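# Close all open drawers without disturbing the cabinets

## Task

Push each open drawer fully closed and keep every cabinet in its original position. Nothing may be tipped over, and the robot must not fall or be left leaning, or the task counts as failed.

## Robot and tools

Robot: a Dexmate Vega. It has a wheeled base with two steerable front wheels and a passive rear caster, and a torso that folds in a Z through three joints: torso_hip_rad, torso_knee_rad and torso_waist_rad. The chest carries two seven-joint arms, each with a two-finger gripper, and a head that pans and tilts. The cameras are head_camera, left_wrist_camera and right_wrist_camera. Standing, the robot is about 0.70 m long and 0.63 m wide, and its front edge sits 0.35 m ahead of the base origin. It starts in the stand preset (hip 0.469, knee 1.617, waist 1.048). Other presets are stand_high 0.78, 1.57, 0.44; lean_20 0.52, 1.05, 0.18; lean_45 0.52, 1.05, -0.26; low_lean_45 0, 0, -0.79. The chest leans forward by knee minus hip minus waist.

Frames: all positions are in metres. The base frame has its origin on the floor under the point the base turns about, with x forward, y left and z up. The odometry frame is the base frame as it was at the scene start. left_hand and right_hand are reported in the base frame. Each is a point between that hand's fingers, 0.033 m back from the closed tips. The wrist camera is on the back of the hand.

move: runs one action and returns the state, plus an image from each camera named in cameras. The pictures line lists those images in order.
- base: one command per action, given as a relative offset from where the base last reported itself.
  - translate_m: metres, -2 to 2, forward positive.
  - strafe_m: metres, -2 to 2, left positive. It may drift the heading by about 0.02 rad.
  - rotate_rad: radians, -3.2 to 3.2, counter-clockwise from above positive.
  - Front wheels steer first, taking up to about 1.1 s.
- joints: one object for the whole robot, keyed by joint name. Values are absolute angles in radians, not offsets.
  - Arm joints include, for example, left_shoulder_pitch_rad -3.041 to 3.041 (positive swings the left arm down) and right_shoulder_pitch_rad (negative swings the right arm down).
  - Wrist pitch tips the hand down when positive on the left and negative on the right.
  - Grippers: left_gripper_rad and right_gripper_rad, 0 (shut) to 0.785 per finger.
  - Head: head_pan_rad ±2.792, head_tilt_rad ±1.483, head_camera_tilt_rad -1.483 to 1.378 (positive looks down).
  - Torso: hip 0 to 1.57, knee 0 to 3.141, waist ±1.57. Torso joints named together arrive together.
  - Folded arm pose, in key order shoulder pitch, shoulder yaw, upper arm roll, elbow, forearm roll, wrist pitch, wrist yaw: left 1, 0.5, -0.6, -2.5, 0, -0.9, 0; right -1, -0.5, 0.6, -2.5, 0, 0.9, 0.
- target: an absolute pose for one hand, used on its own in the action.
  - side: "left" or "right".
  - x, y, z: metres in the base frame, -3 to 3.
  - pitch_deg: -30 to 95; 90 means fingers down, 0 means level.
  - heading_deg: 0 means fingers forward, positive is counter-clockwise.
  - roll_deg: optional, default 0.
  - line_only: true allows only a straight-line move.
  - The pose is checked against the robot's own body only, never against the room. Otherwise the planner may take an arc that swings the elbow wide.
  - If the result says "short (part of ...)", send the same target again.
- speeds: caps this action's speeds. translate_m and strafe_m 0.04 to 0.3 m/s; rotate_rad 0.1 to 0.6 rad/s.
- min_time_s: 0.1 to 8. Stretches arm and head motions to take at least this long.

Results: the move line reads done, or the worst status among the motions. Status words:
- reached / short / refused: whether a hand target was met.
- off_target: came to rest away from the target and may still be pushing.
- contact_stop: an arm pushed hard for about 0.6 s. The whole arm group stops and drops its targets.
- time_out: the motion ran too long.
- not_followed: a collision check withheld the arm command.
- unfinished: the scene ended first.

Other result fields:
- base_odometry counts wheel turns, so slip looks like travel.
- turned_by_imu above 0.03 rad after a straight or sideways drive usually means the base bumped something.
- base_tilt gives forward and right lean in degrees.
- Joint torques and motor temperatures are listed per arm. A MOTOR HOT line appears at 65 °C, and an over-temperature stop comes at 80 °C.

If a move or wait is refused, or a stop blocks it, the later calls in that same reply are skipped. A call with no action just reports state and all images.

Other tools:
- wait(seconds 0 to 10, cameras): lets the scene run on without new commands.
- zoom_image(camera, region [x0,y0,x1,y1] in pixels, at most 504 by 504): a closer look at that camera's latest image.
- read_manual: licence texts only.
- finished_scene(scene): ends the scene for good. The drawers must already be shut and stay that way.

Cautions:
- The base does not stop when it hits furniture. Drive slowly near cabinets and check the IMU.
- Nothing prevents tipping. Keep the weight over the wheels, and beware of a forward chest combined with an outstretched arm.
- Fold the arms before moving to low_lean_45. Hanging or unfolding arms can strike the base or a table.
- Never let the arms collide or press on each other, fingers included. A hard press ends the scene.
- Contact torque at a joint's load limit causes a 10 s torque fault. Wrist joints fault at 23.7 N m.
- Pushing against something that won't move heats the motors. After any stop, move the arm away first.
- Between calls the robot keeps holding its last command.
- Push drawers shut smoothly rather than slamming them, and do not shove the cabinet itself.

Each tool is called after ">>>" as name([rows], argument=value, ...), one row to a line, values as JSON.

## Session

>>> move(joints={"left_elbow_rad": -1.9, "right_elbow_rad": -1.9, "head_camera_tilt_rad": 0.15}, cameras=["head_camera"])

>>> move(joints={"head_pan_rad": 1.4}, cameras=["head_camera"])

>>> move(joints={"head_pan_rad": 2.7}, cameras=["head_camera"])

>>> move(joints={"head_pan_rad": -2.6}, cameras=["head_camera"])

>>> move(joints={"head_pan_rad": -1.4}, cameras=["head_camera"])

Scene clock: 4.40 s.
Joint torques (N m): left_arm=[-0.18 -0.05 0.71 -13.07 -0.41 -2.1 -0.11] | right_arm=[0.43 1.42 -0.92 -12.79 -0.07 2.26 0.19]
Motor temperatures (°C): left_arm=[27 30 30 30 34 38 35] | right_arm=[29 28 29 31 34 35 35]
move: done
base_odometry: x=+0.000 y=+0.000 heading=+0.000
turned_by_wheels: +0.000
turned_by_imu: +0.001
base_tilt: forward=+0.7 right=+0.0
base_status: not commanded
joint_positions: torso_hip_rad=+0.469 torso_knee_rad=+1.617 torso_waist_rad=+1.048 left_shoulder_pitch_rad=+2.211 left_shoulder_yaw_rad=-0.012 left_upper_arm_roll_rad=-0.018 left_elbow_rad=-1.894 left_forearm_roll_rad=+0.000 left_wrist_pitch_rad=-0.486 left_wrist_yaw_rad=+0.003 left_gripper_rad=+0.005 right_shoulder_pitch_rad=-2.205 right_shoulder_yaw_rad=+0.017 right_upper_arm_roll_rad=+0.000 right_elbow_rad=-1.894 right_forearm_roll_rad=+0.002 right_wrist_pitch_rad=+0.507 right_wrist_yaw_rad=+0.015 right_gripper_rad=+0.005 head_pan_rad=+0.000 head_tilt_rad=+0.000 head_camera_tilt_rad=+0.150
joint_status: all done
chest: x=-0.0111 y=+0.0000 z=+1.4155 quat_wxyz=(+0.999, +0.000, +0.050, +0.000) (m; base frame)
left_hand: x=+0.4614 y=+0.2422 z=+1.0214 quat_wxyz=(+0.731, -0.007, +0.682, +0.010) pitch_deg=-4.0 heading_deg=+1.4 roll_deg=+0.2 back=up (m; base frame)
right_hand: x=+0.4632 y=-0.2260 z=+1.0332 quat_wxyz=(+0.740, +0.004, +0.672, +0.005) pitch_deg=-5.6 heading_deg=+0.1 roll_deg=+0.8 back=up (m; base frame)
pictures: head_camera
Images, in order (width x height): head_camera 896x560.

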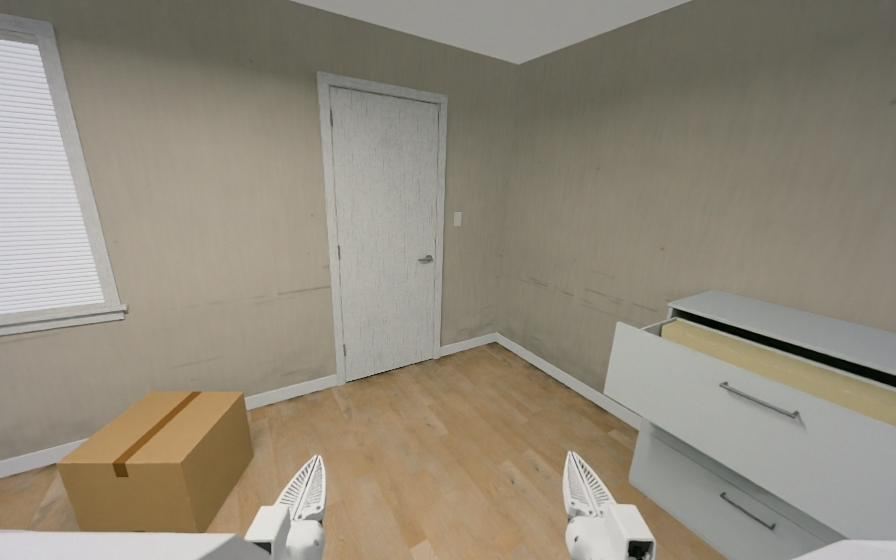

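Scene clock: 6.00 s.
Joint torques (N m): left_arm=[0.07 1.72 2.15 -14.21 0.25 -2.48 0.35] | right_arm=[0.81 1.59 -0.66 -12.06 -0.09 2.47 0.19]
move: done
base_odometry: x=+0.000 y=+0.000 heading=+0.000
turned_by_wheels: +0.000
turned_by_imu: +0.000
base_tilt: forward=+0.6 right=-0.1
base_status: not commanded
joint_positions: torso_hip_rad=+0.469 torso_knee_rad=+1.617 torso_waist_rad=+1.048 left_shoulder_pitch_rad=+2.211 left_shoulder_yaw_rad=-0.012 left_upper_arm_roll_rad=-0.018 left_elbow_rad=-1.900 left_forearm_roll_rad=+0.000 left_wrist_pitch_rad=-0.486 left_wrist_yaw_rad=+0.003 left_gripper_rad=+0.005 right_shoulder_pitch_rad=-2.205 right_shoulder_yaw_rad=+0.017 right_upper_arm_roll_rad=+0.000 right_elbow_rad=-1.899 right_forearm_roll_rad=+0.002 right_wrist_pitch_rad=+0.507 right_wrist_yaw_rad=+0.015 right_gripper_rad=+0.005 head_pan_rad=+1.400 head_tilt_rad=+0.000 head_camera_tilt_rad=+0.150
joint_status: all done
chest: x=-0.0111 y=+0.0000 z=+1.4155 quat_wxyz=(+0.999, +0.000, +0.050, +0.000) (m; base frame)
left_hand: x=+0.4621 y=+0.2422 z=+1.0249 quat_wxyz=(+0.733, -0.007, +0.680, +0.010) pitch_deg=-4.3 heading_deg=+1.4 roll_deg=+0.2 back=up (m; base frame)
right_hand: x=+0.4637 y=-0.2260 z=+1.0365 quat_wxyz=(+0.742, +0.004, +0.670, +0.005) pitch_deg=-5.8 heading_deg=+0.0 roll_deg=+0.8 back=up (m; base frame)
pictures: head_camera
Images, in order (width x height): head_camera 896x560.

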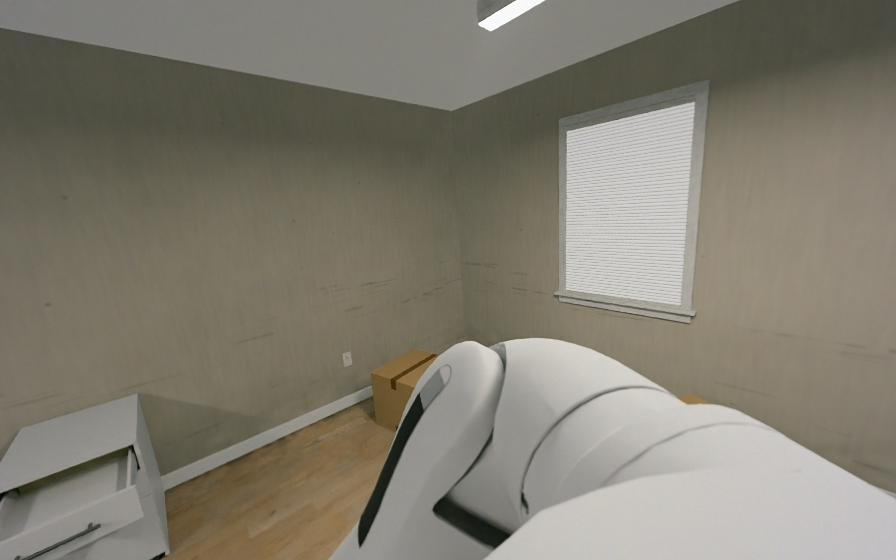

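Scene clock: 7.53 s.
Joint torques (N m): left_arm=[-0.67 0.49 1.36 -15.22 0.49 -3.41 -0.03] | right_arm=[0.69 -0.7 -0.73 -11.6 -0.03 2.38 0.24]
move: done
base_odometry: x=+0.000 y=+0.000 heading=+0.000
turned_by_wheels: +0.000
turned_by_imu: +0.000
base_tilt: forward=+0.6 right=-0.1
base_status: not commanded
joint_positions: torso_hip_rad=+0.469 torso_knee_rad=+1.617 torso_waist_rad=+1.048 left_shoulder_pitch_rad=+2.211 left_shoulder_yaw_rad=-0.012 left_upper_arm_roll_rad=-0.018 left_elbow_rad=-1.900 left_forearm_roll_rad=+0.000 left_wrist_pitch_rad=-0.486 left_wrist_yaw_rad=+0.003 left_gripper_rad=+0.005 right_shoulder_pitch_rad=-2.205 right_shoulder_yaw_rad=+0.017 right_upper_arm_roll_rad=+0.000 right_elbow_rad=-1.900 right_forearm_roll_rad=+0.002 right_wrist_pitch_rad=+0.507 right_wrist_yaw_rad=+0.015 right_gripper_rad=+0.005 head_pan_rad=+2.700 head_tilt_rad=+0.000 head_camera_tilt_rad=+0.150
joint_status: all done
chest: x=-0.0111 y=+0.0000 z=+1.4155 quat_wxyz=(+0.999, +0.000, +0.050, +0.000) (m; base frame)
left_hand: x=+0.4621 y=+0.2422 z=+1.0251 quat_wxyz=(+0.733, -0.007, +0.680, +0.010) pitch_deg=-4.3 heading_deg=+1.4 roll_deg=+0.2 back=up (m; base frame)
right_hand: x=+0.4637 y=-0.2260 z=+1.0366 quat_wxyz=(+0.742, +0.004, +0.670, +0.005) pitch_deg=-5.9 heading_deg=+0.0 roll_deg=+0.8 back=up (m; base frame)
pictures: head_camera
Images, in order (width x height): head_camera 896x560.

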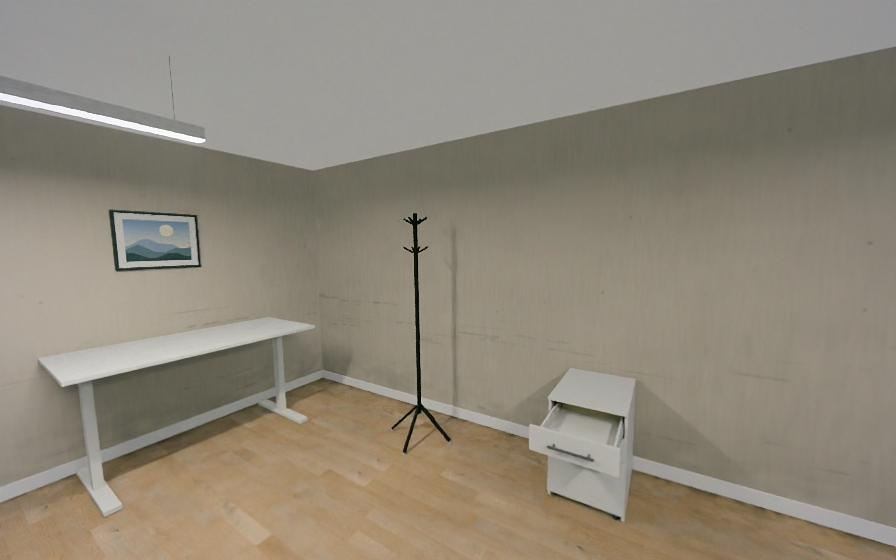

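Scene clock: 11.73 s.
Joint torques (N m): left_arm=[1.91 0 1.55 -13.45 -0.65 -3.67 -0.56] | right_arm=[0.14 -0.63 -0.8 -12.16 -0.11 2.81 0.12]
move: done
base_odometry: x=+0.000 y=+0.000 heading=+0.000
turned_by_wheels: +0.000
turned_by_imu: +0.001
base_tilt: forward=+0.7 right=-0.1
base_status: not commanded
joint_positions: torso_hip_rad=+0.469 torso_knee_rad=+1.617 torso_waist_rad=+1.048 left_shoulder_pitch_rad=+2.211 left_shoulder_yaw_rad=-0.012 left_upper_arm_roll_rad=-0.018 left_elbow_rad=-1.900 left_forearm_roll_rad=+0.000 left_wrist_pitch_rad=-0.486 left_wrist_yaw_rad=+0.003 left_gripper_rad=+0.005 right_shoulder_pitch_rad=-2.205 right_shoulder_yaw_rad=+0.017 right_upper_arm_roll_rad=+0.000 right_elbow_rad=-1.900 right_forearm_roll_rad=+0.002 right_wrist_pitch_rad=+0.507 right_wrist_yaw_rad=+0.015 right_gripper_rad=+0.005 head_pan_rad=-2.600 head_tilt_rad=+0.000 head_camera_tilt_rad=+0.150
joint_status: all done
chest: x=-0.0111 y=+0.0000 z=+1.4155 quat_wxyz=(+0.999, +0.000, +0.050, +0.000) (m; base frame)
left_hand: x=+0.4621 y=+0.2422 z=+1.0251 quat_wxyz=(+0.733, -0.007, +0.680, +0.010) pitch_deg=-4.3 heading_deg=+1.4 roll_deg=+0.2 back=up (m; base frame)
right_hand: x=+0.4637 y=-0.2260 z=+1.0366 quat_wxyz=(+0.742, +0.004, +0.670, +0.005) pitch_deg=-5.9 heading_deg=+0.0 roll_deg=+0.8 back=up (m; base frame)
pictures: head_camera
Images, in order (width x height): head_camera 896x560.

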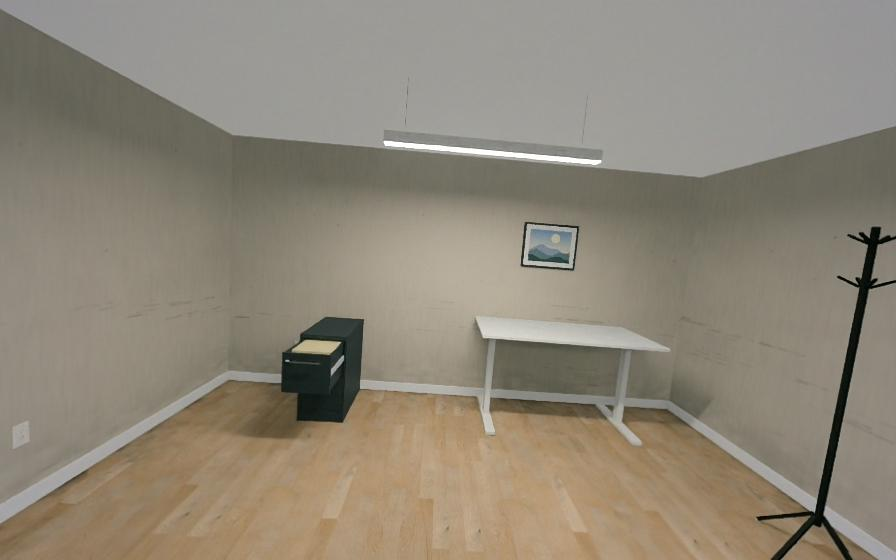

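Scene clock: 13.20 s.
Joint torques (N m): left_arm=[1.42 -1.37 -0.96 -14.04 -0.67 -1.72 0.15] | right_arm=[1.15 0.15 -0.83 -11.92 -0.09 2.43 0.15]
move: done
base_odometry: x=+0.000 y=+0.000 heading=+0.000
turned_by_wheels: +0.000
turned_by_imu: +0.000
base_tilt: forward=+0.6 right=-0.1
base_status: not commanded
joint_positions: torso_hip_rad=+0.469 torso_knee_rad=+1.617 torso_waist_rad=+1.048 left_shoulder_pitch_rad=+2.211 left_shoulder_yaw_rad=-0.012 left_upper_arm_roll_rad=-0.018 left_elbow_rad=-1.900 left_forearm_roll_rad=+0.000 left_wrist_pitch_rad=-0.486 left_wrist_yaw_rad=+0.003 left_gripper_rad=+0.005 right_shoulder_pitch_rad=-2.205 right_shoulder_yaw_rad=+0.017 right_upper_arm_roll_rad=+0.000 right_elbow_rad=-1.900 right_forearm_roll_rad=+0.002 right_wrist_pitch_rad=+0.507 right_wrist_yaw_rad=+0.015 right_gripper_rad=+0.005 head_pan_rad=-1.400 head_tilt_rad=+0.000 head_camera_tilt_rad=+0.150
joint_status: all done
chest: x=-0.0111 y=+0.0000 z=+1.4155 quat_wxyz=(+0.999, +0.000, +0.050, +0.000) (m; base frame)
left_hand: x=+0.4621 y=+0.2422 z=+1.0251 quat_wxyz=(+0.733, -0.007, +0.680, +0.010) pitch_deg=-4.3 heading_deg=+1.4 roll_deg=+0.2 back=up (m; base frame)
right_hand: x=+0.4637 y=-0.2260 z=+1.0366 quat_wxyz=(+0.742, +0.004, +0.670, +0.005) pitch_deg=-5.9 heading_deg=+0.0 roll_deg=+0.8 back=up (m; base frame)
pictures: head_camera
Images, in order (width x height): head_camera 896x560.

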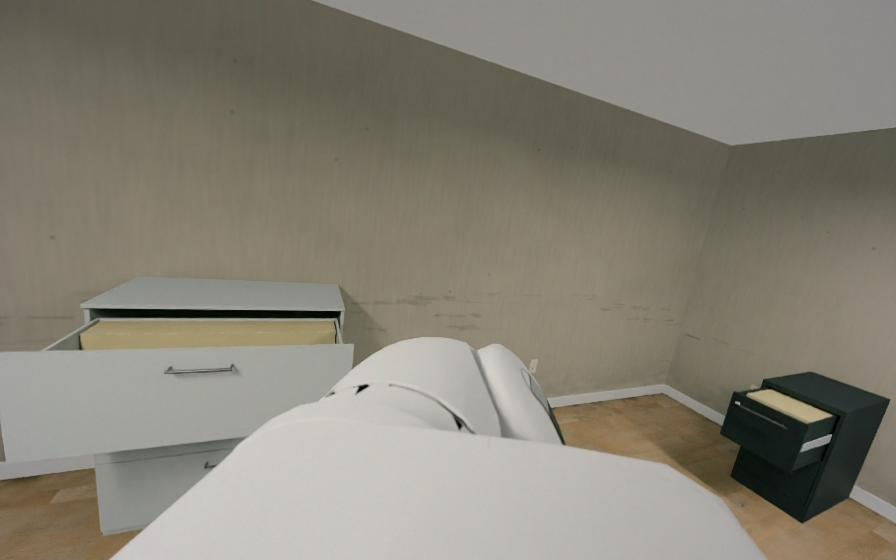

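>>> move(base={"rotate_rad": -1.03}, joints={"torso_hip_rad": 0.0, "torso_knee_rad": 0.5, "torso_waist_rad": 0.0, "left_shoulder_pitch_rad": 1.81, "right_shoulder_pitch_rad": -1.81, "head_camera_tilt_rad": 0.1, "head_pan_rad": 0}, cameras=["head_camera", "left_wrist_camera"])

Scene clock: 39.70 s.
Joint torques (N m): left_arm=[-3.52 1.13 -0.99 -13.42 -0.34 -2.09 0.29] | right_arm=[7.13 0.53 -0.81 -11.87 -0.04 2.39 0.28]
move: done
base_odometry: x=+0.001 y=+0.000 heading=-1.032
turned_by_wheels: -1.031
turned_by_imu: -1.010
base_tilt: forward=+0.7 right=-0.1
base_status: done
joint_positions: torso_hip_rad=+0.000 torso_knee_rad=+0.500 torso_waist_rad=+0.000 left_shoulder_pitch_rad=+1.810 left_shoulder_yaw_rad=-0.012 left_upper_arm_roll_rad=-0.018 left_elbow_rad=-1.900 left_forearm_roll_rad=+0.000 left_wrist_pitch_rad=-0.486 left_wrist_yaw_rad=+0.003 left_gripper_rad=+0.005 right_shoulder_pitch_rad=-1.810 right_shoulder_yaw_rad=+0.017 right_upper_arm_roll_rad=+0.000 right_elbow_rad=-1.900 right_forearm_roll_rad=+0.002 right_wrist_pitch_rad=+0.507 right_wrist_yaw_rad=+0.015 right_gripper_rad=+0.005 head_pan_rad=+0.000 head_tilt_rad=+0.000 head_camera_tilt_rad=+0.100
joint_status: all done
chest: x=+0.0121 y=+0.0000 z=+1.0850 quat_wxyz=(+0.969, +0.000, +0.247, +0.000) (m; base frame)
left_hand: x=+0.4856 y=+0.2422 z=+0.6949 quat_wxyz=(+0.733, -0.007, +0.680, +0.010) pitch_deg=-4.3 heading_deg=+1.4 roll_deg=+0.2 back=up (m; base frame)
right_hand: x=+0.4849 y=-0.2260 z=+0.7035 quat_wxyz=(+0.740, +0.004, +0.672, +0.005) pitch_deg=-5.5 heading_deg=+0.0 roll_deg=+0.8 back=up (m; base frame)
pictures: head_camera, left_wrist_camera
Images, in order (width x height): head_camera 896x560, left_wrist_camera 672x420.

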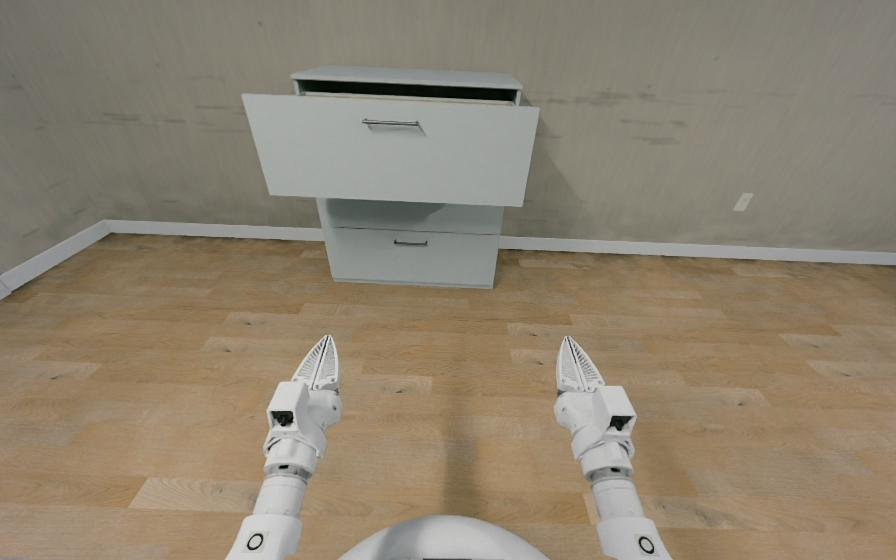

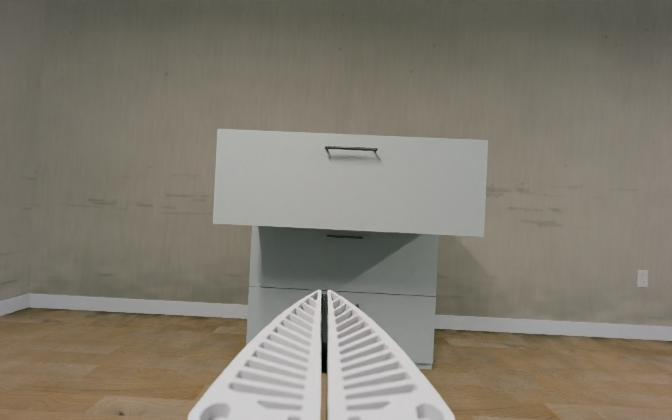

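>>> move(base={"rotate_rad": -0.09})

>>> move(base={"strafe_m": 0.12})

>>> move(target={"side": "left", "x": 0.65, "y": 0.22, "z": 0.84, "pitch_deg": 8, "heading_deg": 0})

>>> move(base={"translate_m": 0.5}, joints={"head_camera_tilt_rad": 0.2}, cameras=["head_camera", "left_wrist_camera"])

Scene clock: 50.17 s.
Joint torques (N m): left_arm=[-0.92 -0.81 1.5 -13.12 0.24 -2.4 0.03] | right_arm=[6.5 0.14 -0.77 -12.3 -0.09 2.56 0.23]
move: done
base_odometry: x=+0.001 y=+0.000 heading=-1.121
turned_by_wheels: -0.090
turned_by_imu: -0.087
base_tilt: forward=+0.6 right=-0.1
base_status: done
joint_positions: torso_hip_rad=+0.000 torso_knee_rad=+0.500 torso_waist_rad=+0.000 left_shoulder_pitch_rad=+1.810 left_shoulder_yaw_rad=-0.012 left_upper_arm_roll_rad=-0.018 left_elbow_rad=-1.900 left_forearm_roll_rad=+0.000 left_wrist_pitch_rad=-0.486 left_wrist_yaw_rad=+0.003 left_gripper_rad=+0.005 right_shoulder_pitch_rad=-1.810 right_shoulder_yaw_rad=+0.017 right_upper_arm_roll_rad=+0.000 right_elbow_rad=-1.900 right_forearm_roll_rad=+0.002 right_wrist_pitch_rad=+0.507 right_wrist_yaw_rad=+0.015 right_gripper_rad=+0.005 head_pan_rad=+0.000 head_tilt_rad=+0.000 head_camera_tilt_rad=+0.100
joint_status: not commanded
chest: x=+0.0121 y=+0.0000 z=+1.0850 quat_wxyz=(+0.969, +0.000, +0.247, +0.000) (m; base frame)
left_hand: x=+0.4856 y=+0.2422 z=+0.6949 quat_wxyz=(+0.733, -0.007, +0.680, +0.010) pitch_deg=-4.3 heading_deg=+1.4 roll_deg=+0.2 back=up (m; base frame)
right_hand: x=+0.4849 y=-0.2260 z=+0.7036 quat_wxyz=(+0.740, +0.004, +0.672, +0.005) pitch_deg=-5.5 heading_deg=+0.0 roll_deg=+0.8 back=up (m; base frame)
pictures: none

Scene clock: 52.47 s.
Joint torques (N m): left_arm=[2.54 -0.71 1.23 -14.95 0.66 -2.82 -0.08] | right_arm=[6.87 1.12 -1.02 -11.43 -0.02 2.14 0.21]
move: done
base_odometry: x=+0.109 y=+0.053 heading=-1.120
turned_by_wheels: +0.002
turned_by_imu: +0.001
base_tilt: forward=+0.6 right=-0.1
base_status: done
joint_positions: torso_hip_rad=+0.000 torso_knee_rad=+0.500 torso_waist_rad=+0.000 left_shoulder_pitch_rad=+1.810 left_shoulder_yaw_rad=-0.012 left_upper_arm_roll_rad=-0.018 left_elbow_rad=-1.900 left_forearm_roll_rad=+0.000 left_wrist_pitch_rad=-0.486 left_wrist_yaw_rad=+0.003 left_gripper_rad=+0.005 right_shoulder_pitch_rad=-1.810 right_shoulder_yaw_rad=+0.017 right_upper_arm_roll_rad=+0.000 right_elbow_rad=-1.900 right_forearm_roll_rad=+0.002 right_wrist_pitch_rad=+0.507 right_wrist_yaw_rad=+0.015 right_gripper_rad=+0.005 head_pan_rad=+0.000 head_tilt_rad=+0.000 head_camera_tilt_rad=+0.100
joint_status: not commanded
chest: x=+0.0121 y=+0.0000 z=+1.0850 quat_wxyz=(+0.969, +0.000, +0.247, +0.000) (m; base frame)
left_hand: x=+0.4856 y=+0.2422 z=+0.6949 quat_wxyz=(+0.733, -0.007, +0.680, +0.010) pitch_deg=-4.3 heading_deg=+1.4 roll_deg=+0.2 back=up (m; base frame)
right_hand: x=+0.4849 y=-0.2260 z=+0.7036 quat_wxyz=(+0.740, +0.004, +0.672, +0.005) pitch_deg=-5.5 heading_deg=+0.0 roll_deg=+0.8 back=up (m; base frame)
pictures: none

Scene clock: 58.47 s.
Joint torques (N m): left_arm=[-12.17 -1.33 4 -14.91 -0.01 -2.4 -0.14] | right_arm=[7.27 0.86 -0.71 -11.57 -0.07 2.02 0.14]
move: done
base_odometry: x=+0.109 y=+0.053 heading=-1.120
turned_by_wheels: +0.000
turned_by_imu: +0.001
base_tilt: forward=+0.7 right=-0.1
base_status: not commanded
joint_positions: torso_hip_rad=+0.000 torso_knee_rad=+0.500 torso_waist_rad=+0.000 left_shoulder_pitch_rad=+1.287 left_shoulder_yaw_rad=-0.022 left_upper_arm_roll_rad=+0.027 left_elbow_rad=-2.449 left_forearm_roll_rad=+0.035 left_wrist_pitch_rad=+0.801 left_wrist_yaw_rad=+0.000 left_gripper_rad=+0.005 right_shoulder_pitch_rad=-1.810 right_shoulder_yaw_rad=+0.017 right_upper_arm_roll_rad=+0.000 right_elbow_rad=-1.900 right_forearm_roll_rad=+0.002 right_wrist_pitch_rad=+0.507 right_wrist_yaw_rad=+0.015 right_gripper_rad=+0.005 head_pan_rad=+0.000 head_tilt_rad=+0.000 head_camera_tilt_rad=+0.100
joint_status: not commanded
chest: x=+0.0121 y=+0.0000 z=+1.0850 quat_wxyz=(+0.969, +0.000, +0.247, +0.000) (m; base frame)
left_hand: x=+0.6494 y=+0.2202 z=+0.8390 quat_wxyz=(+0.656, +0.000, +0.755, +0.000) pitch_deg=+8.0 heading_deg=+0.0 roll_deg=+0.0 back=up (m; base frame)
left_hand_status: reached (straight line, planned for 4.4 s): 1 mm and 0.0 deg off.
right_hand: x=+0.4849 y=-0.2260 z=+0.7036 quat_wxyz=(+0.740, +0.004, +0.672, +0.005) pitch_deg=-5.5 heading_deg=+0.0 roll_deg=+0.8 back=up (m; base frame)
pictures: none

Scene clock: 61.97 s.
Joint torques (N m): left_arm=[-10.63 -1 2.14 -13.73 -0.33 -1.9 0.01] | right_arm=[7.04 1.09 -0.57 -11.11 -0.05 2.9 0.22]
move: done
base_odometry: x=+0.328 y=-0.397 heading=-1.120
turned_by_wheels: -0.001
turned_by_imu: +0.000
base_tilt: forward=+0.6 right=+0.0
base_status: done
joint_positions: torso_hip_rad=+0.000 torso_knee_rad=+0.500 torso_waist_rad=+0.000 left_shoulder_pitch_rad=+1.284 left_shoulder_yaw_rad=-0.022 left_upper_arm_roll_rad=+0.027 left_elbow_rad=-2.450 left_forearm_roll_rad=+0.035 left_wrist_pitch_rad=+0.807 left_wrist_yaw_rad=+0.000 left_gripper_rad=+0.005 right_shoulder_pitch_rad=-1.810 right_shoulder_yaw_rad=+0.017 right_upper_arm_roll_rad=+0.000 right_elbow_rad=-1.900 right_forearm_roll_rad=+0.002 right_wrist_pitch_rad=+0.507 right_wrist_yaw_rad=+0.015 right_gripper_rad=+0.005 head_pan_rad=+0.000 head_tilt_rad=+0.000 head_camera_tilt_rad=+0.200
joint_status: all done
chest: x=+0.0122 y=+0.0000 z=+1.0850 quat_wxyz=(+0.969, +0.000, +0.247, +0.000) (m; base frame)
left_hand: x=+0.6499 y=+0.2201 z=+0.8396 quat_wxyz=(+0.656, +0.000, +0.755, +0.000) pitch_deg=+8.0 heading_deg=+0.0 roll_deg=+0.0 back=up (m; base frame)
right_hand: x=+0.4850 y=-0.2260 z=+0.7035 quat_wxyz=(+0.740, +0.004, +0.672, +0.005) pitch_deg=-5.5 heading_deg=+0.0 roll_deg=+0.8 back=up (m; base frame)
pictures: head_camera, left_wrist_camera
Images, in order (width x height): head_camera 896x560, left_wrist_camera 672x420.

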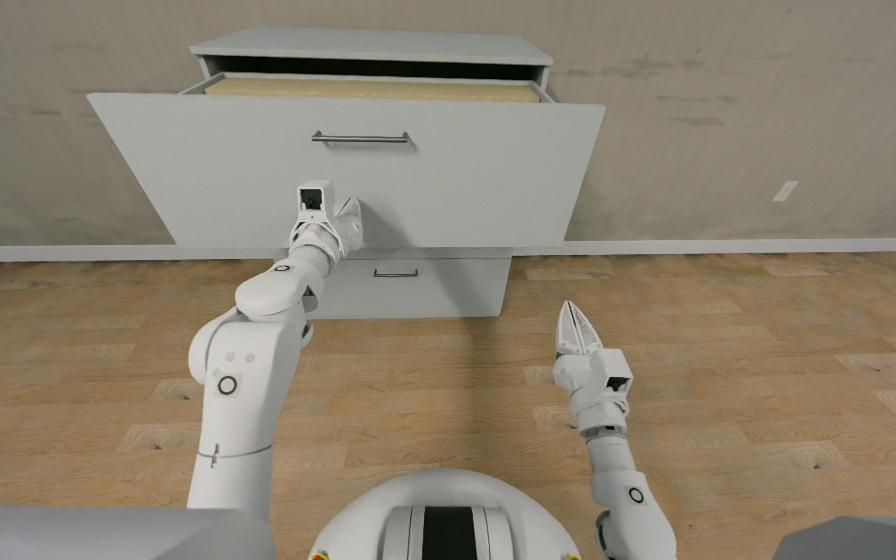

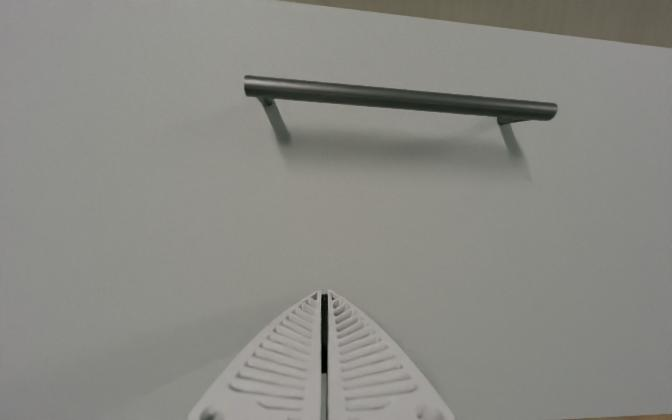

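>>> move(base={"translate_m": 0.32}, speeds={"translate_m": 0.1}, cameras=["head_camera", "left_wrist_camera"])

Scene clock: 79.27 s.
Joint torques (N m): left_arm=[-10.33 -0.99 5.58 -14.71 -0.64 -2.93 -0.08] | right_arm=[5.98 0.72 -0.82 -12.29 -0.13 2.37 0.13]
move: done
base_odometry: x=+0.468 y=-0.684 heading=-1.121
turned_by_wheels: +0.000
turned_by_imu: +0.001
base_tilt: forward=+0.7 right=-0.1
base_status: done
joint_positions: torso_hip_rad=+0.000 torso_knee_rad=+0.500 torso_waist_rad=+0.000 left_shoulder_pitch_rad=+1.284 left_shoulder_yaw_rad=-0.022 left_upper_arm_roll_rad=+0.027 left_elbow_rad=-2.450 left_forearm_roll_rad=+0.035 left_wrist_pitch_rad=+0.807 left_wrist_yaw_rad=+0.000 left_gripper_rad=+0.005 right_shoulder_pitch_rad=-1.810 right_shoulder_yaw_rad=+0.017 right_upper_arm_roll_rad=+0.000 right_elbow_rad=-1.900 right_forearm_roll_rad=+0.002 right_wrist_pitch_rad=+0.507 right_wrist_yaw_rad=+0.015 right_gripper_rad=+0.005 head_pan_rad=+0.000 head_tilt_rad=+0.000 head_camera_tilt_rad=+0.200
joint_status: not commanded
chest: x=+0.0121 y=+0.0000 z=+1.0850 quat_wxyz=(+0.969, +0.000, +0.247, +0.000) (m; base frame)
left_hand: x=+0.6499 y=+0.2201 z=+0.8397 quat_wxyz=(+0.656, +0.000, +0.755, +0.000) pitch_deg=+8.0 heading_deg=+0.0 roll_deg=+0.0 back=up (m; base frame)
right_hand: x=+0.4849 y=-0.2260 z=+0.7036 quat_wxyz=(+0.740, +0.004, +0.672, +0.005) pitch_deg=-5.5 heading_deg=+0.0 roll_deg=+0.8 back=up (m; base frame)
pictures: head_camera, left_wrist_camera
Images, in order (width x height): head_camera 896x560, left_wrist_camera 672x420.

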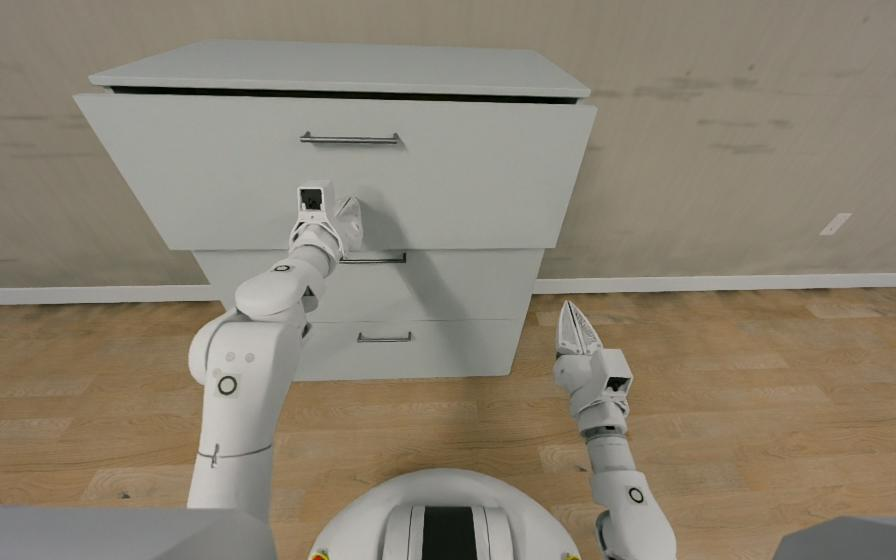

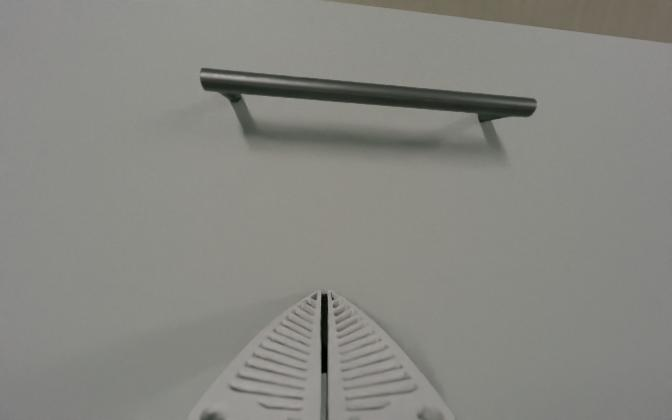

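>>> move(base={"translate_m": 0.045}, speeds={"translate_m": 0.06}, cameras=["head_camera"])

>>> zoom_image(camera="head_camera", region=[420, 60, 620, 260])

Scene clock: 84.53 s.
Joint torques (N m): left_arm=[-12.13 -1.69 0.62 -13.54 -0.15 -2.57 -0.32] | right_arm=[7.4 0.21 -0.59 -12.13 -0.06 3 0.2]
move: done
base_odometry: x=+0.488 y=-0.725 heading=-1.121
turned_by_wheels: +0.000
turned_by_imu: +0.000
base_tilt: forward=+0.7 right=-0.1
base_status: done
joint_positions: torso_hip_rad=+0.000 torso_knee_rad=+0.500 torso_waist_rad=+0.000 left_shoulder_pitch_rad=+1.284 left_shoulder_yaw_rad=-0.022 left_upper_arm_roll_rad=+0.027 left_elbow_rad=-2.450 left_forearm_roll_rad=+0.035 left_wrist_pitch_rad=+0.807 left_wrist_yaw_rad=+0.000 left_gripper_rad=+0.005 right_shoulder_pitch_rad=-1.810 right_shoulder_yaw_rad=+0.017 right_upper_arm_roll_rad=+0.000 right_elbow_rad=-1.900 right_forearm_roll_rad=+0.002 right_wrist_pitch_rad=+0.507 right_wrist_yaw_rad=+0.015 right_gripper_rad=+0.005 head_pan_rad=+0.000 head_tilt_rad=+0.000 head_camera_tilt_rad=+0.200
joint_status: not commanded
chest: x=+0.0121 y=+0.0000 z=+1.0850 quat_wxyz=(+0.969, +0.000, +0.247, +0.000) (m; base frame)
left_hand: x=+0.6499 y=+0.2201 z=+0.8397 quat_wxyz=(+0.656, +0.000, +0.755, +0.000) pitch_deg=+8.0 heading_deg=+0.0 roll_deg=+0.0 back=up (m; base frame)
right_hand: x=+0.4849 y=-0.2260 z=+0.7036 quat_wxyz=(+0.740, +0.004, +0.672, +0.005) pitch_deg=-5.5 heading_deg=+0.0 roll_deg=+0.8 back=up (m; base frame)
pictures: head_camera
Images, in order (width x height): head_camera 896x560.

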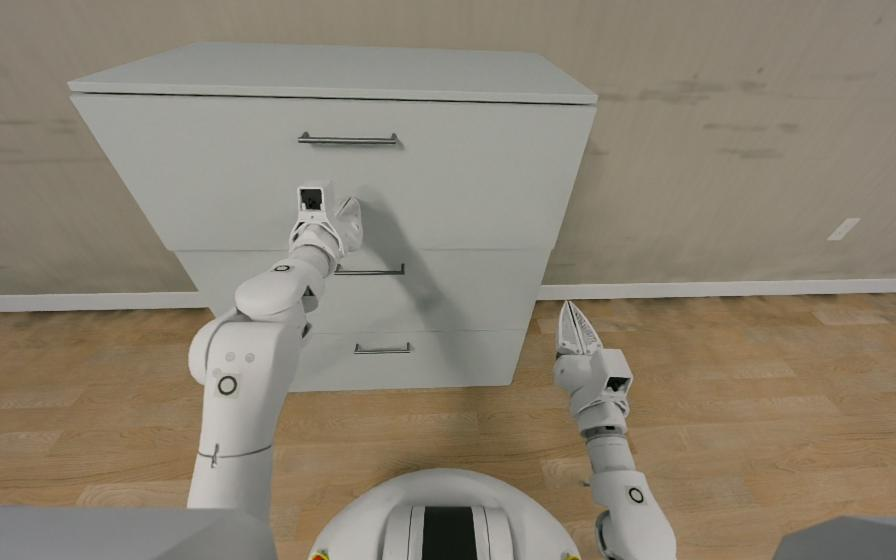

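Scaled by 2.520 from the camera's 896x560 image, which has a finer 960x600 frame.

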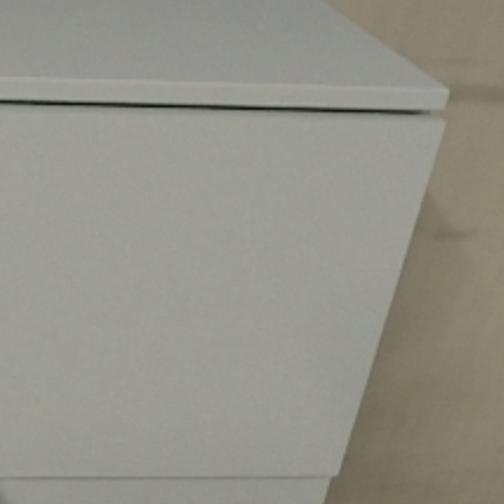

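>>> move(target={"side": "left", "x": 0.662, "y": 0.22, "z": 0.84, "pitch_deg": 8, "heading_deg": 0}, cameras=["head_camera"])

>>> zoom_image(camera="head_camera", region=[420, 60, 620, 260])

Scene clock: 90.40 s.
Joint torques (N m): left_arm=[-13.43 -3 -1.9 -12.03 0.3 -3.72 -1.07] | right_arm=[6.43 1.21 -0.83 -11.74 -0.1 2.05 0.14]
move: done
base_odometry: x=+0.488 y=-0.725 heading=-1.121
turned_by_wheels: +0.000
turned_by_imu: +0.001
base_tilt: forward=+0.6 right=-0.1
base_status: not commanded
joint_positions: torso_hip_rad=+0.000 torso_knee_rad=+0.500 torso_waist_rad=+0.000 left_shoulder_pitch_rad=+1.252 left_shoulder_yaw_rad=-0.023 left_upper_arm_roll_rad=+0.026 left_elbow_rad=-2.419 left_forearm_roll_rad=+0.035 left_wrist_pitch_rad=+0.807 left_wrist_yaw_rad=+0.000 left_gripper_rad=+0.005 right_shoulder_pitch_rad=-1.810 right_shoulder_yaw_rad=+0.017 right_upper_arm_roll_rad=+0.000 right_elbow_rad=-1.900 right_forearm_roll_rad=+0.002 right_wrist_pitch_rad=+0.507 right_wrist_yaw_rad=+0.015 right_gripper_rad=+0.005 head_pan_rad=+0.000 head_tilt_rad=+0.000 head_camera_tilt_rad=+0.200
joint_status: not commanded
chest: x=+0.0121 y=+0.0000 z=+1.0850 quat_wxyz=(+0.969, +0.000, +0.247, +0.000) (m; base frame)
left_hand: x=+0.6600 y=+0.2200 z=+0.8395 quat_wxyz=(+0.656, +0.000, +0.755, +0.000) pitch_deg=+8.0 heading_deg=+0.0 roll_deg=+0.0 back=up (m; base frame)
left_hand_status: reached (straight line, planned for 0.4 s): 2 mm and 0.1 deg off.
right_hand: x=+0.4849 y=-0.2260 z=+0.7036 quat_wxyz=(+0.740, +0.004, +0.672, +0.005) pitch_deg=-5.5 heading_deg=+0.0 roll_deg=+0.8 back=up (m; base frame)
pictures: head_camera
Images, in order (width x height): head_camera 896x560.

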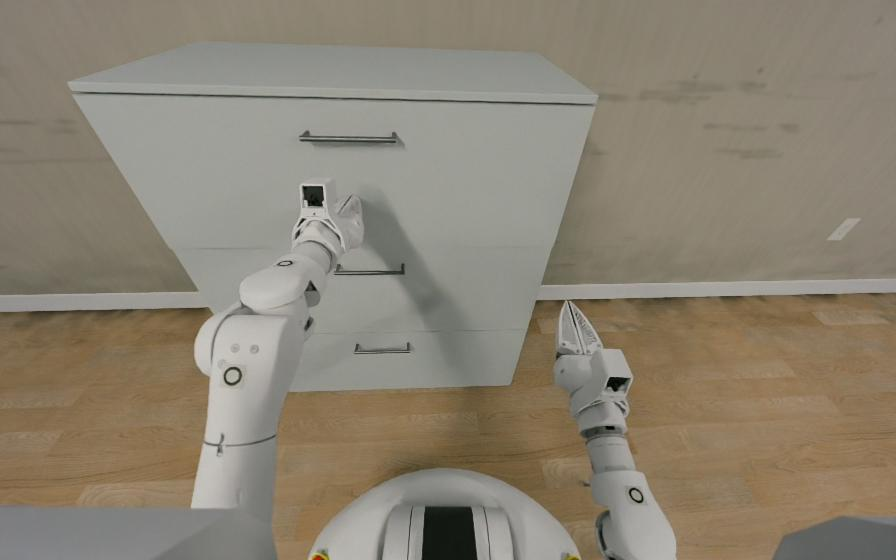

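Scaled by 2.520 from the camera's 896x560 image, which has a finer 960x600 frame.

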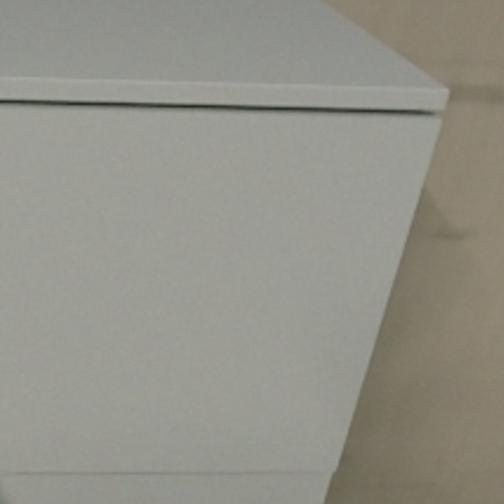

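>>> move(target={"side":"left","x":0.669,"y":0.22,"z":0.84,"pitch_deg":8,"heading_deg":0}, cameras=["head_camera"])

>>> zoom_image(camera="head_camera", region=[420, 60, 620, 260])

Scene clock: 113.23 s.
Joint torques (N m): left_arm=[-15.17 -1.88 0.69 -9.72 -0.16 -2.95 -0.66] | right_arm=[6.72 0.41 -0.97 -11.6 -0.03 1.95 0.05]
move: done
base_odometry: x=+0.488 y=-0.725 heading=-1.121
turned_by_wheels: +0.000
turned_by_imu: +0.001
base_tilt: forward=+0.6 right=-0.1
base_status: not commanded
joint_positions: torso_hip_rad=+0.000 torso_knee_rad=+0.500 torso_waist_rad=+0.000 left_shoulder_pitch_rad=+1.231 left_shoulder_yaw_rad=-0.023 left_upper_arm_roll_rad=+0.025 left_elbow_rad=-2.397 left_forearm_roll_rad=+0.034 left_wrist_pitch_rad=+0.807 left_wrist_yaw_rad=+0.000 left_gripper_rad=+0.005 right_shoulder_pitch_rad=-1.810 right_shoulder_yaw_rad=+0.017 right_upper_arm_roll_rad=+0.000 right_elbow_rad=-1.900 right_forearm_roll_rad=+0.002 right_wrist_pitch_rad=+0.507 right_wrist_yaw_rad=+0.015 right_gripper_rad=+0.005 head_pan_rad=+0.000 head_tilt_rad=+0.000 head_camera_tilt_rad=+0.200
joint_status: not commanded
chest: x=+0.0121 y=+0.0000 z=+1.0850 quat_wxyz=(+0.969, +0.000, +0.247, +0.000) (m; base frame)
left_hand: x=+0.6670 y=+0.2200 z=+0.8395 quat_wxyz=(+0.656, +0.000, +0.755, +0.000) pitch_deg=+8.1 heading_deg=+0.0 roll_deg=+0.0 back=up (m; base frame)
left_hand_status: reached (straight line, planned for 0.4 s): 2 mm and 0.1 deg off.
right_hand: x=+0.4849 y=-0.2260 z=+0.7036 quat_wxyz=(+0.740, +0.004, +0.672, +0.005) pitch_deg=-5.5 heading_deg=+0.0 roll_deg=+0.8 back=up (m; base frame)
pictures: head_camera
Images, in order (width x height): head_camera 896x560.

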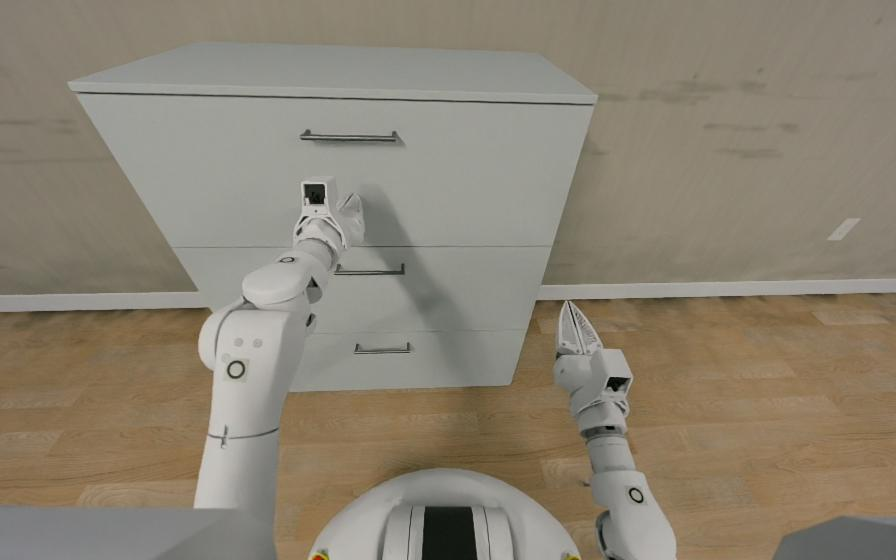

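Scaled by 2.520 from the camera's 896x560 image, which has a finer 960x600 frame.

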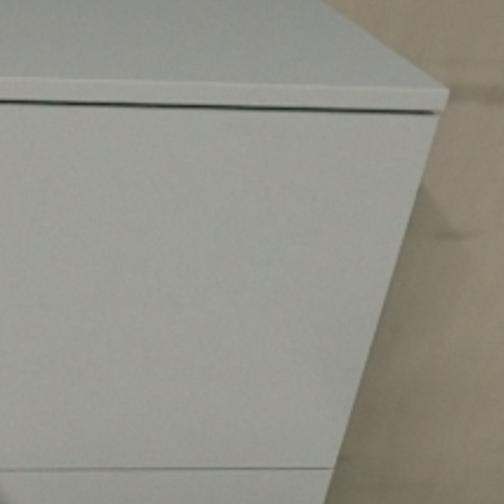

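>>> move(target={"side":"left","x":0.676,"y":0.22,"z":0.84,"pitch_deg":8,"heading_deg":0})

>>> move(target={"side":"left","x":0.682,"y":0.22,"z":0.84,"pitch_deg":8,"heading_deg":0}, cameras=["head_camera"])

>>> zoom_image(camera="head_camera", region=[420, 60, 620, 260])

Scene clock: 119.33 s.
Joint torques (N m): left_arm=[-24.64 -0.26 -3.15 -6.72 -0.19 -5.25 0.55] | right_arm=[6.52 0.77 -0.75 -12.2 -0.07 3 0.03]
move: done
base_odometry: x=+0.488 y=-0.725 heading=-1.121
turned_by_wheels: +0.000
turned_by_imu: +0.001
base_tilt: forward=+0.6 right=+0.0
base_status: not commanded
joint_positions: torso_hip_rad=+0.000 torso_knee_rad=+0.500 torso_waist_rad=+0.000 left_shoulder_pitch_rad=+1.210 left_shoulder_yaw_rad=-0.024 left_upper_arm_roll_rad=+0.024 left_elbow_rad=-2.374 left_forearm_roll_rad=+0.034 left_wrist_pitch_rad=+0.806 left_wrist_yaw_rad=+0.000 left_gripper_rad=+0.005 right_shoulder_pitch_rad=-1.810 right_shoulder_yaw_rad=+0.017 right_upper_arm_roll_rad=+0.000 right_elbow_rad=-1.900 right_forearm_roll_rad=+0.002 right_wrist_pitch_rad=+0.507 right_wrist_yaw_rad=+0.015 right_gripper_rad=+0.005 head_pan_rad=+0.000 head_tilt_rad=+0.000 head_camera_tilt_rad=+0.200
joint_status: not commanded
chest: x=+0.0118 y=+0.0000 z=+1.0850 quat_wxyz=(+0.969, +0.000, +0.247, +0.000) (m; base frame)
left_hand: x=+0.6738 y=+0.2198 z=+0.8393 quat_wxyz=(+0.655, +0.000, +0.755, +0.000) pitch_deg=+8.1 heading_deg=+0.0 roll_deg=+0.0 back=up (m; base frame)
left_hand_status: reached (straight line, planned for 0.4 s): 2 mm and 0.1 deg off.
right_hand: x=+0.4848 y=-0.2260 z=+0.7037 quat_wxyz=(+0.741, +0.004, +0.672, +0.005) pitch_deg=-5.6 heading_deg=+0.0 roll_deg=+0.8 back=up (m; base frame)
pictures: none

Scene clock: 120.30 s.
Joint torques (N m): left_arm=[-25.43 -3.4 -2.7 -9.26 0.81 -5.77 -0.04] | right_arm=[7.3 0 -0.82 -12.51 -0.11 2.62 0.26]
move: done
base_odometry: x=+0.488 y=-0.725 heading=-1.121
turned_by_wheels: +0.000
turned_by_imu: +0.000
base_tilt: forward=+0.6 right=-0.1
base_status: not commanded
joint_positions: torso_hip_rad=+0.000 torso_knee_rad=+0.500 torso_waist_rad=+0.000 left_shoulder_pitch_rad=+1.192 left_shoulder_yaw_rad=-0.024 left_upper_arm_roll_rad=+0.024 left_elbow_rad=-2.354 left_forearm_roll_rad=+0.034 left_wrist_pitch_rad=+0.805 left_wrist_yaw_rad=+0.000 left_gripper_rad=+0.005 right_shoulder_pitch_rad=-1.810 right_shoulder_yaw_rad=+0.017 right_upper_arm_roll_rad=+0.000 right_elbow_rad=-1.900 right_forearm_roll_rad=+0.002 right_wrist_pitch_rad=+0.507 right_wrist_yaw_rad=+0.015 right_gripper_rad=+0.005 head_pan_rad=+0.000 head_tilt_rad=+0.000 head_camera_tilt_rad=+0.200
joint_status: not commanded
chest: x=+0.0118 y=+0.0000 z=+1.0850 quat_wxyz=(+0.969, +0.000, +0.247, +0.000) (m; base frame)
left_hand: x=+0.6798 y=+0.2198 z=+0.8389 quat_wxyz=(+0.655, +0.000, +0.755, +0.000) pitch_deg=+8.1 heading_deg=+0.0 roll_deg=+0.0 back=up (m; base frame)
left_hand_status: reached (straight line, planned for 0.3 s): 2 mm and 0.1 deg off.
right_hand: x=+0.4848 y=-0.2260 z=+0.7038 quat_wxyz=(+0.741, +0.004, +0.672, +0.005) pitch_deg=-5.6 heading_deg=+0.0 roll_deg=+0.8 back=up (m; base frame)
pictures: head_camera
Images, in order (width x height): head_camera 896x560.

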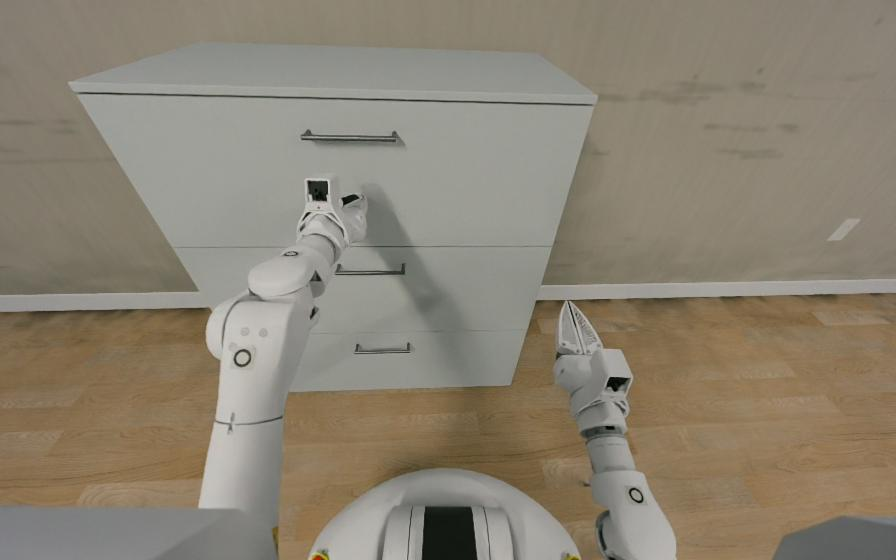

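Scaled by 2.520 from the camera's 896x560 image, which has a finer 960x600 frame.

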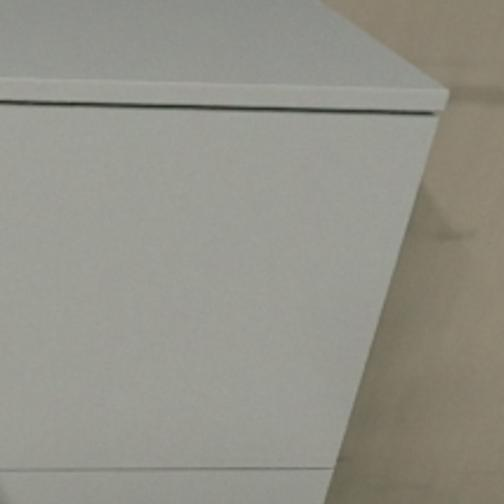

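>>> move(base={"translate_m":-0.35})

>>> move(base={"rotate_rad":-1.4}, joints={"head_camera_tilt_rad":-0.1}, cameras=["head_camera"])

Scene clock: 130.17 s.
Joint torques (N m): left_arm=[-13.37 -2 -2.18 -11.79 0.34 -3.66 0.16] | right_arm=[7.32 0.8 -0.76 -11.68 -0.01 2.63 0.32]
move: done
base_odometry: x=+0.335 y=-0.410 heading=-1.121
turned_by_wheels: +0.000
turned_by_imu: +0.000
base_tilt: forward=+0.6 right=-0.1
base_status: done
joint_positions: torso_hip_rad=+0.000 torso_knee_rad=+0.500 torso_waist_rad=+0.000 left_shoulder_pitch_rad=+1.186 left_shoulder_yaw_rad=-0.024 left_upper_arm_roll_rad=+0.023 left_elbow_rad=-2.348 left_forearm_roll_rad=+0.034 left_wrist_pitch_rad=+0.803 left_wrist_yaw_rad=+0.000 left_gripper_rad=+0.005 right_shoulder_pitch_rad=-1.810 right_shoulder_yaw_rad=+0.017 right_upper_arm_roll_rad=+0.000 right_elbow_rad=-1.900 right_forearm_roll_rad=+0.002 right_wrist_pitch_rad=+0.507 right_wrist_yaw_rad=+0.015 right_gripper_rad=+0.005 head_pan_rad=+0.000 head_tilt_rad=+0.000 head_camera_tilt_rad=+0.200
joint_status: not commanded
chest: x=+0.0121 y=+0.0000 z=+1.0850 quat_wxyz=(+0.969, +0.000, +0.247, +0.000) (m; base frame)
left_hand: x=+0.6821 y=+0.2199 z=+0.8393 quat_wxyz=(+0.656, +0.000, +0.755, +0.000) pitch_deg=+8.1 heading_deg=+0.0 roll_deg=+0.0 back=up (m; base frame)
right_hand: x=+0.4850 y=-0.2260 z=+0.7036 quat_wxyz=(+0.740, +0.004, +0.672, +0.005) pitch_deg=-5.5 heading_deg=+0.0 roll_deg=+0.8 back=up (m; base frame)
pictures: none

Scene clock: 134.10 s.
Joint torques (N m): left_arm=[-12.75 -3.78 -0.93 -10.74 0.28 -3.05 -0.05] | right_arm=[6.59 0.89 -0.8 -11.25 0.03 2.65 0.21]
move: done
base_odometry: x=+0.336 y=-0.411 heading=-2.523
turned_by_wheels: -1.402
turned_by_imu: -1.374
base_tilt: forward=+0.6 right=-0.1
base_status: done
joint_positions: torso_hip_rad=+0.000 torso_knee_rad=+0.500 torso_waist_rad=+0.000 left_shoulder_pitch_rad=+1.186 left_shoulder_yaw_rad=-0.024 left_upper_arm_roll_rad=+0.023 left_elbow_rad=-2.348 left_forearm_roll_rad=+0.034 left_wrist_pitch_rad=+0.803 left_wrist_yaw_rad=+0.000 left_gripper_rad=+0.005 right_shoulder_pitch_rad=-1.810 right_shoulder_yaw_rad=+0.017 right_upper_arm_roll_rad=+0.000 right_elbow_rad=-1.900 right_forearm_roll_rad=+0.002 right_wrist_pitch_rad=+0.507 right_wrist_yaw_rad=+0.015 right_gripper_rad=+0.005 head_pan_rad=+0.000 head_tilt_rad=+0.000 head_camera_tilt_rad=-0.100
joint_status: all done
chest: x=+0.0121 y=+0.0000 z=+1.0850 quat_wxyz=(+0.969, +0.000, +0.247, +0.000) (m; base frame)
left_hand: x=+0.6821 y=+0.2199 z=+0.8393 quat_wxyz=(+0.656, +0.000, +0.755, +0.000) pitch_deg=+8.1 heading_deg=+0.0 roll_deg=+0.0 back=up (m; base frame)
right_hand: x=+0.4850 y=-0.2260 z=+0.7036 quat_wxyz=(+0.740, +0.004, +0.672, +0.005) pitch_deg=-5.5 heading_deg=+0.0 roll_deg=+0.8 back=up (m; base frame)
pictures: head_camera
Images, in order (width x height): head_camera 896x560.

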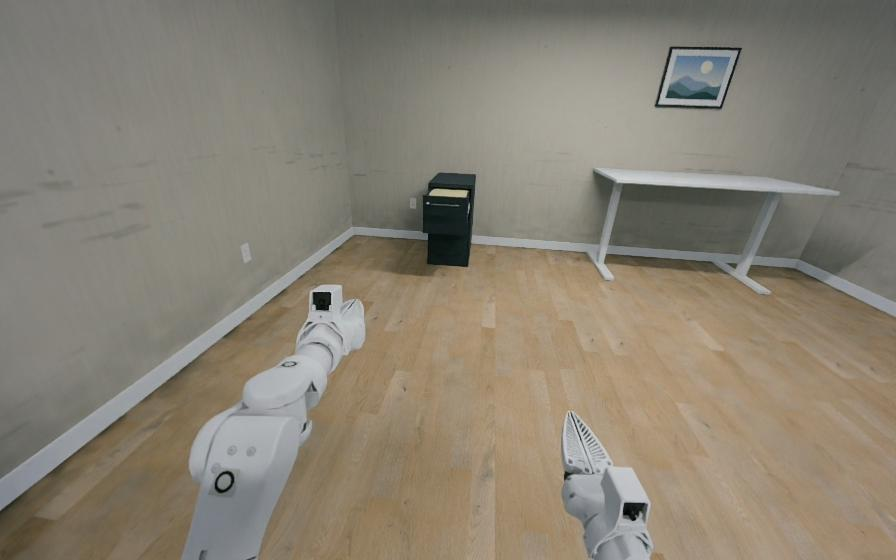

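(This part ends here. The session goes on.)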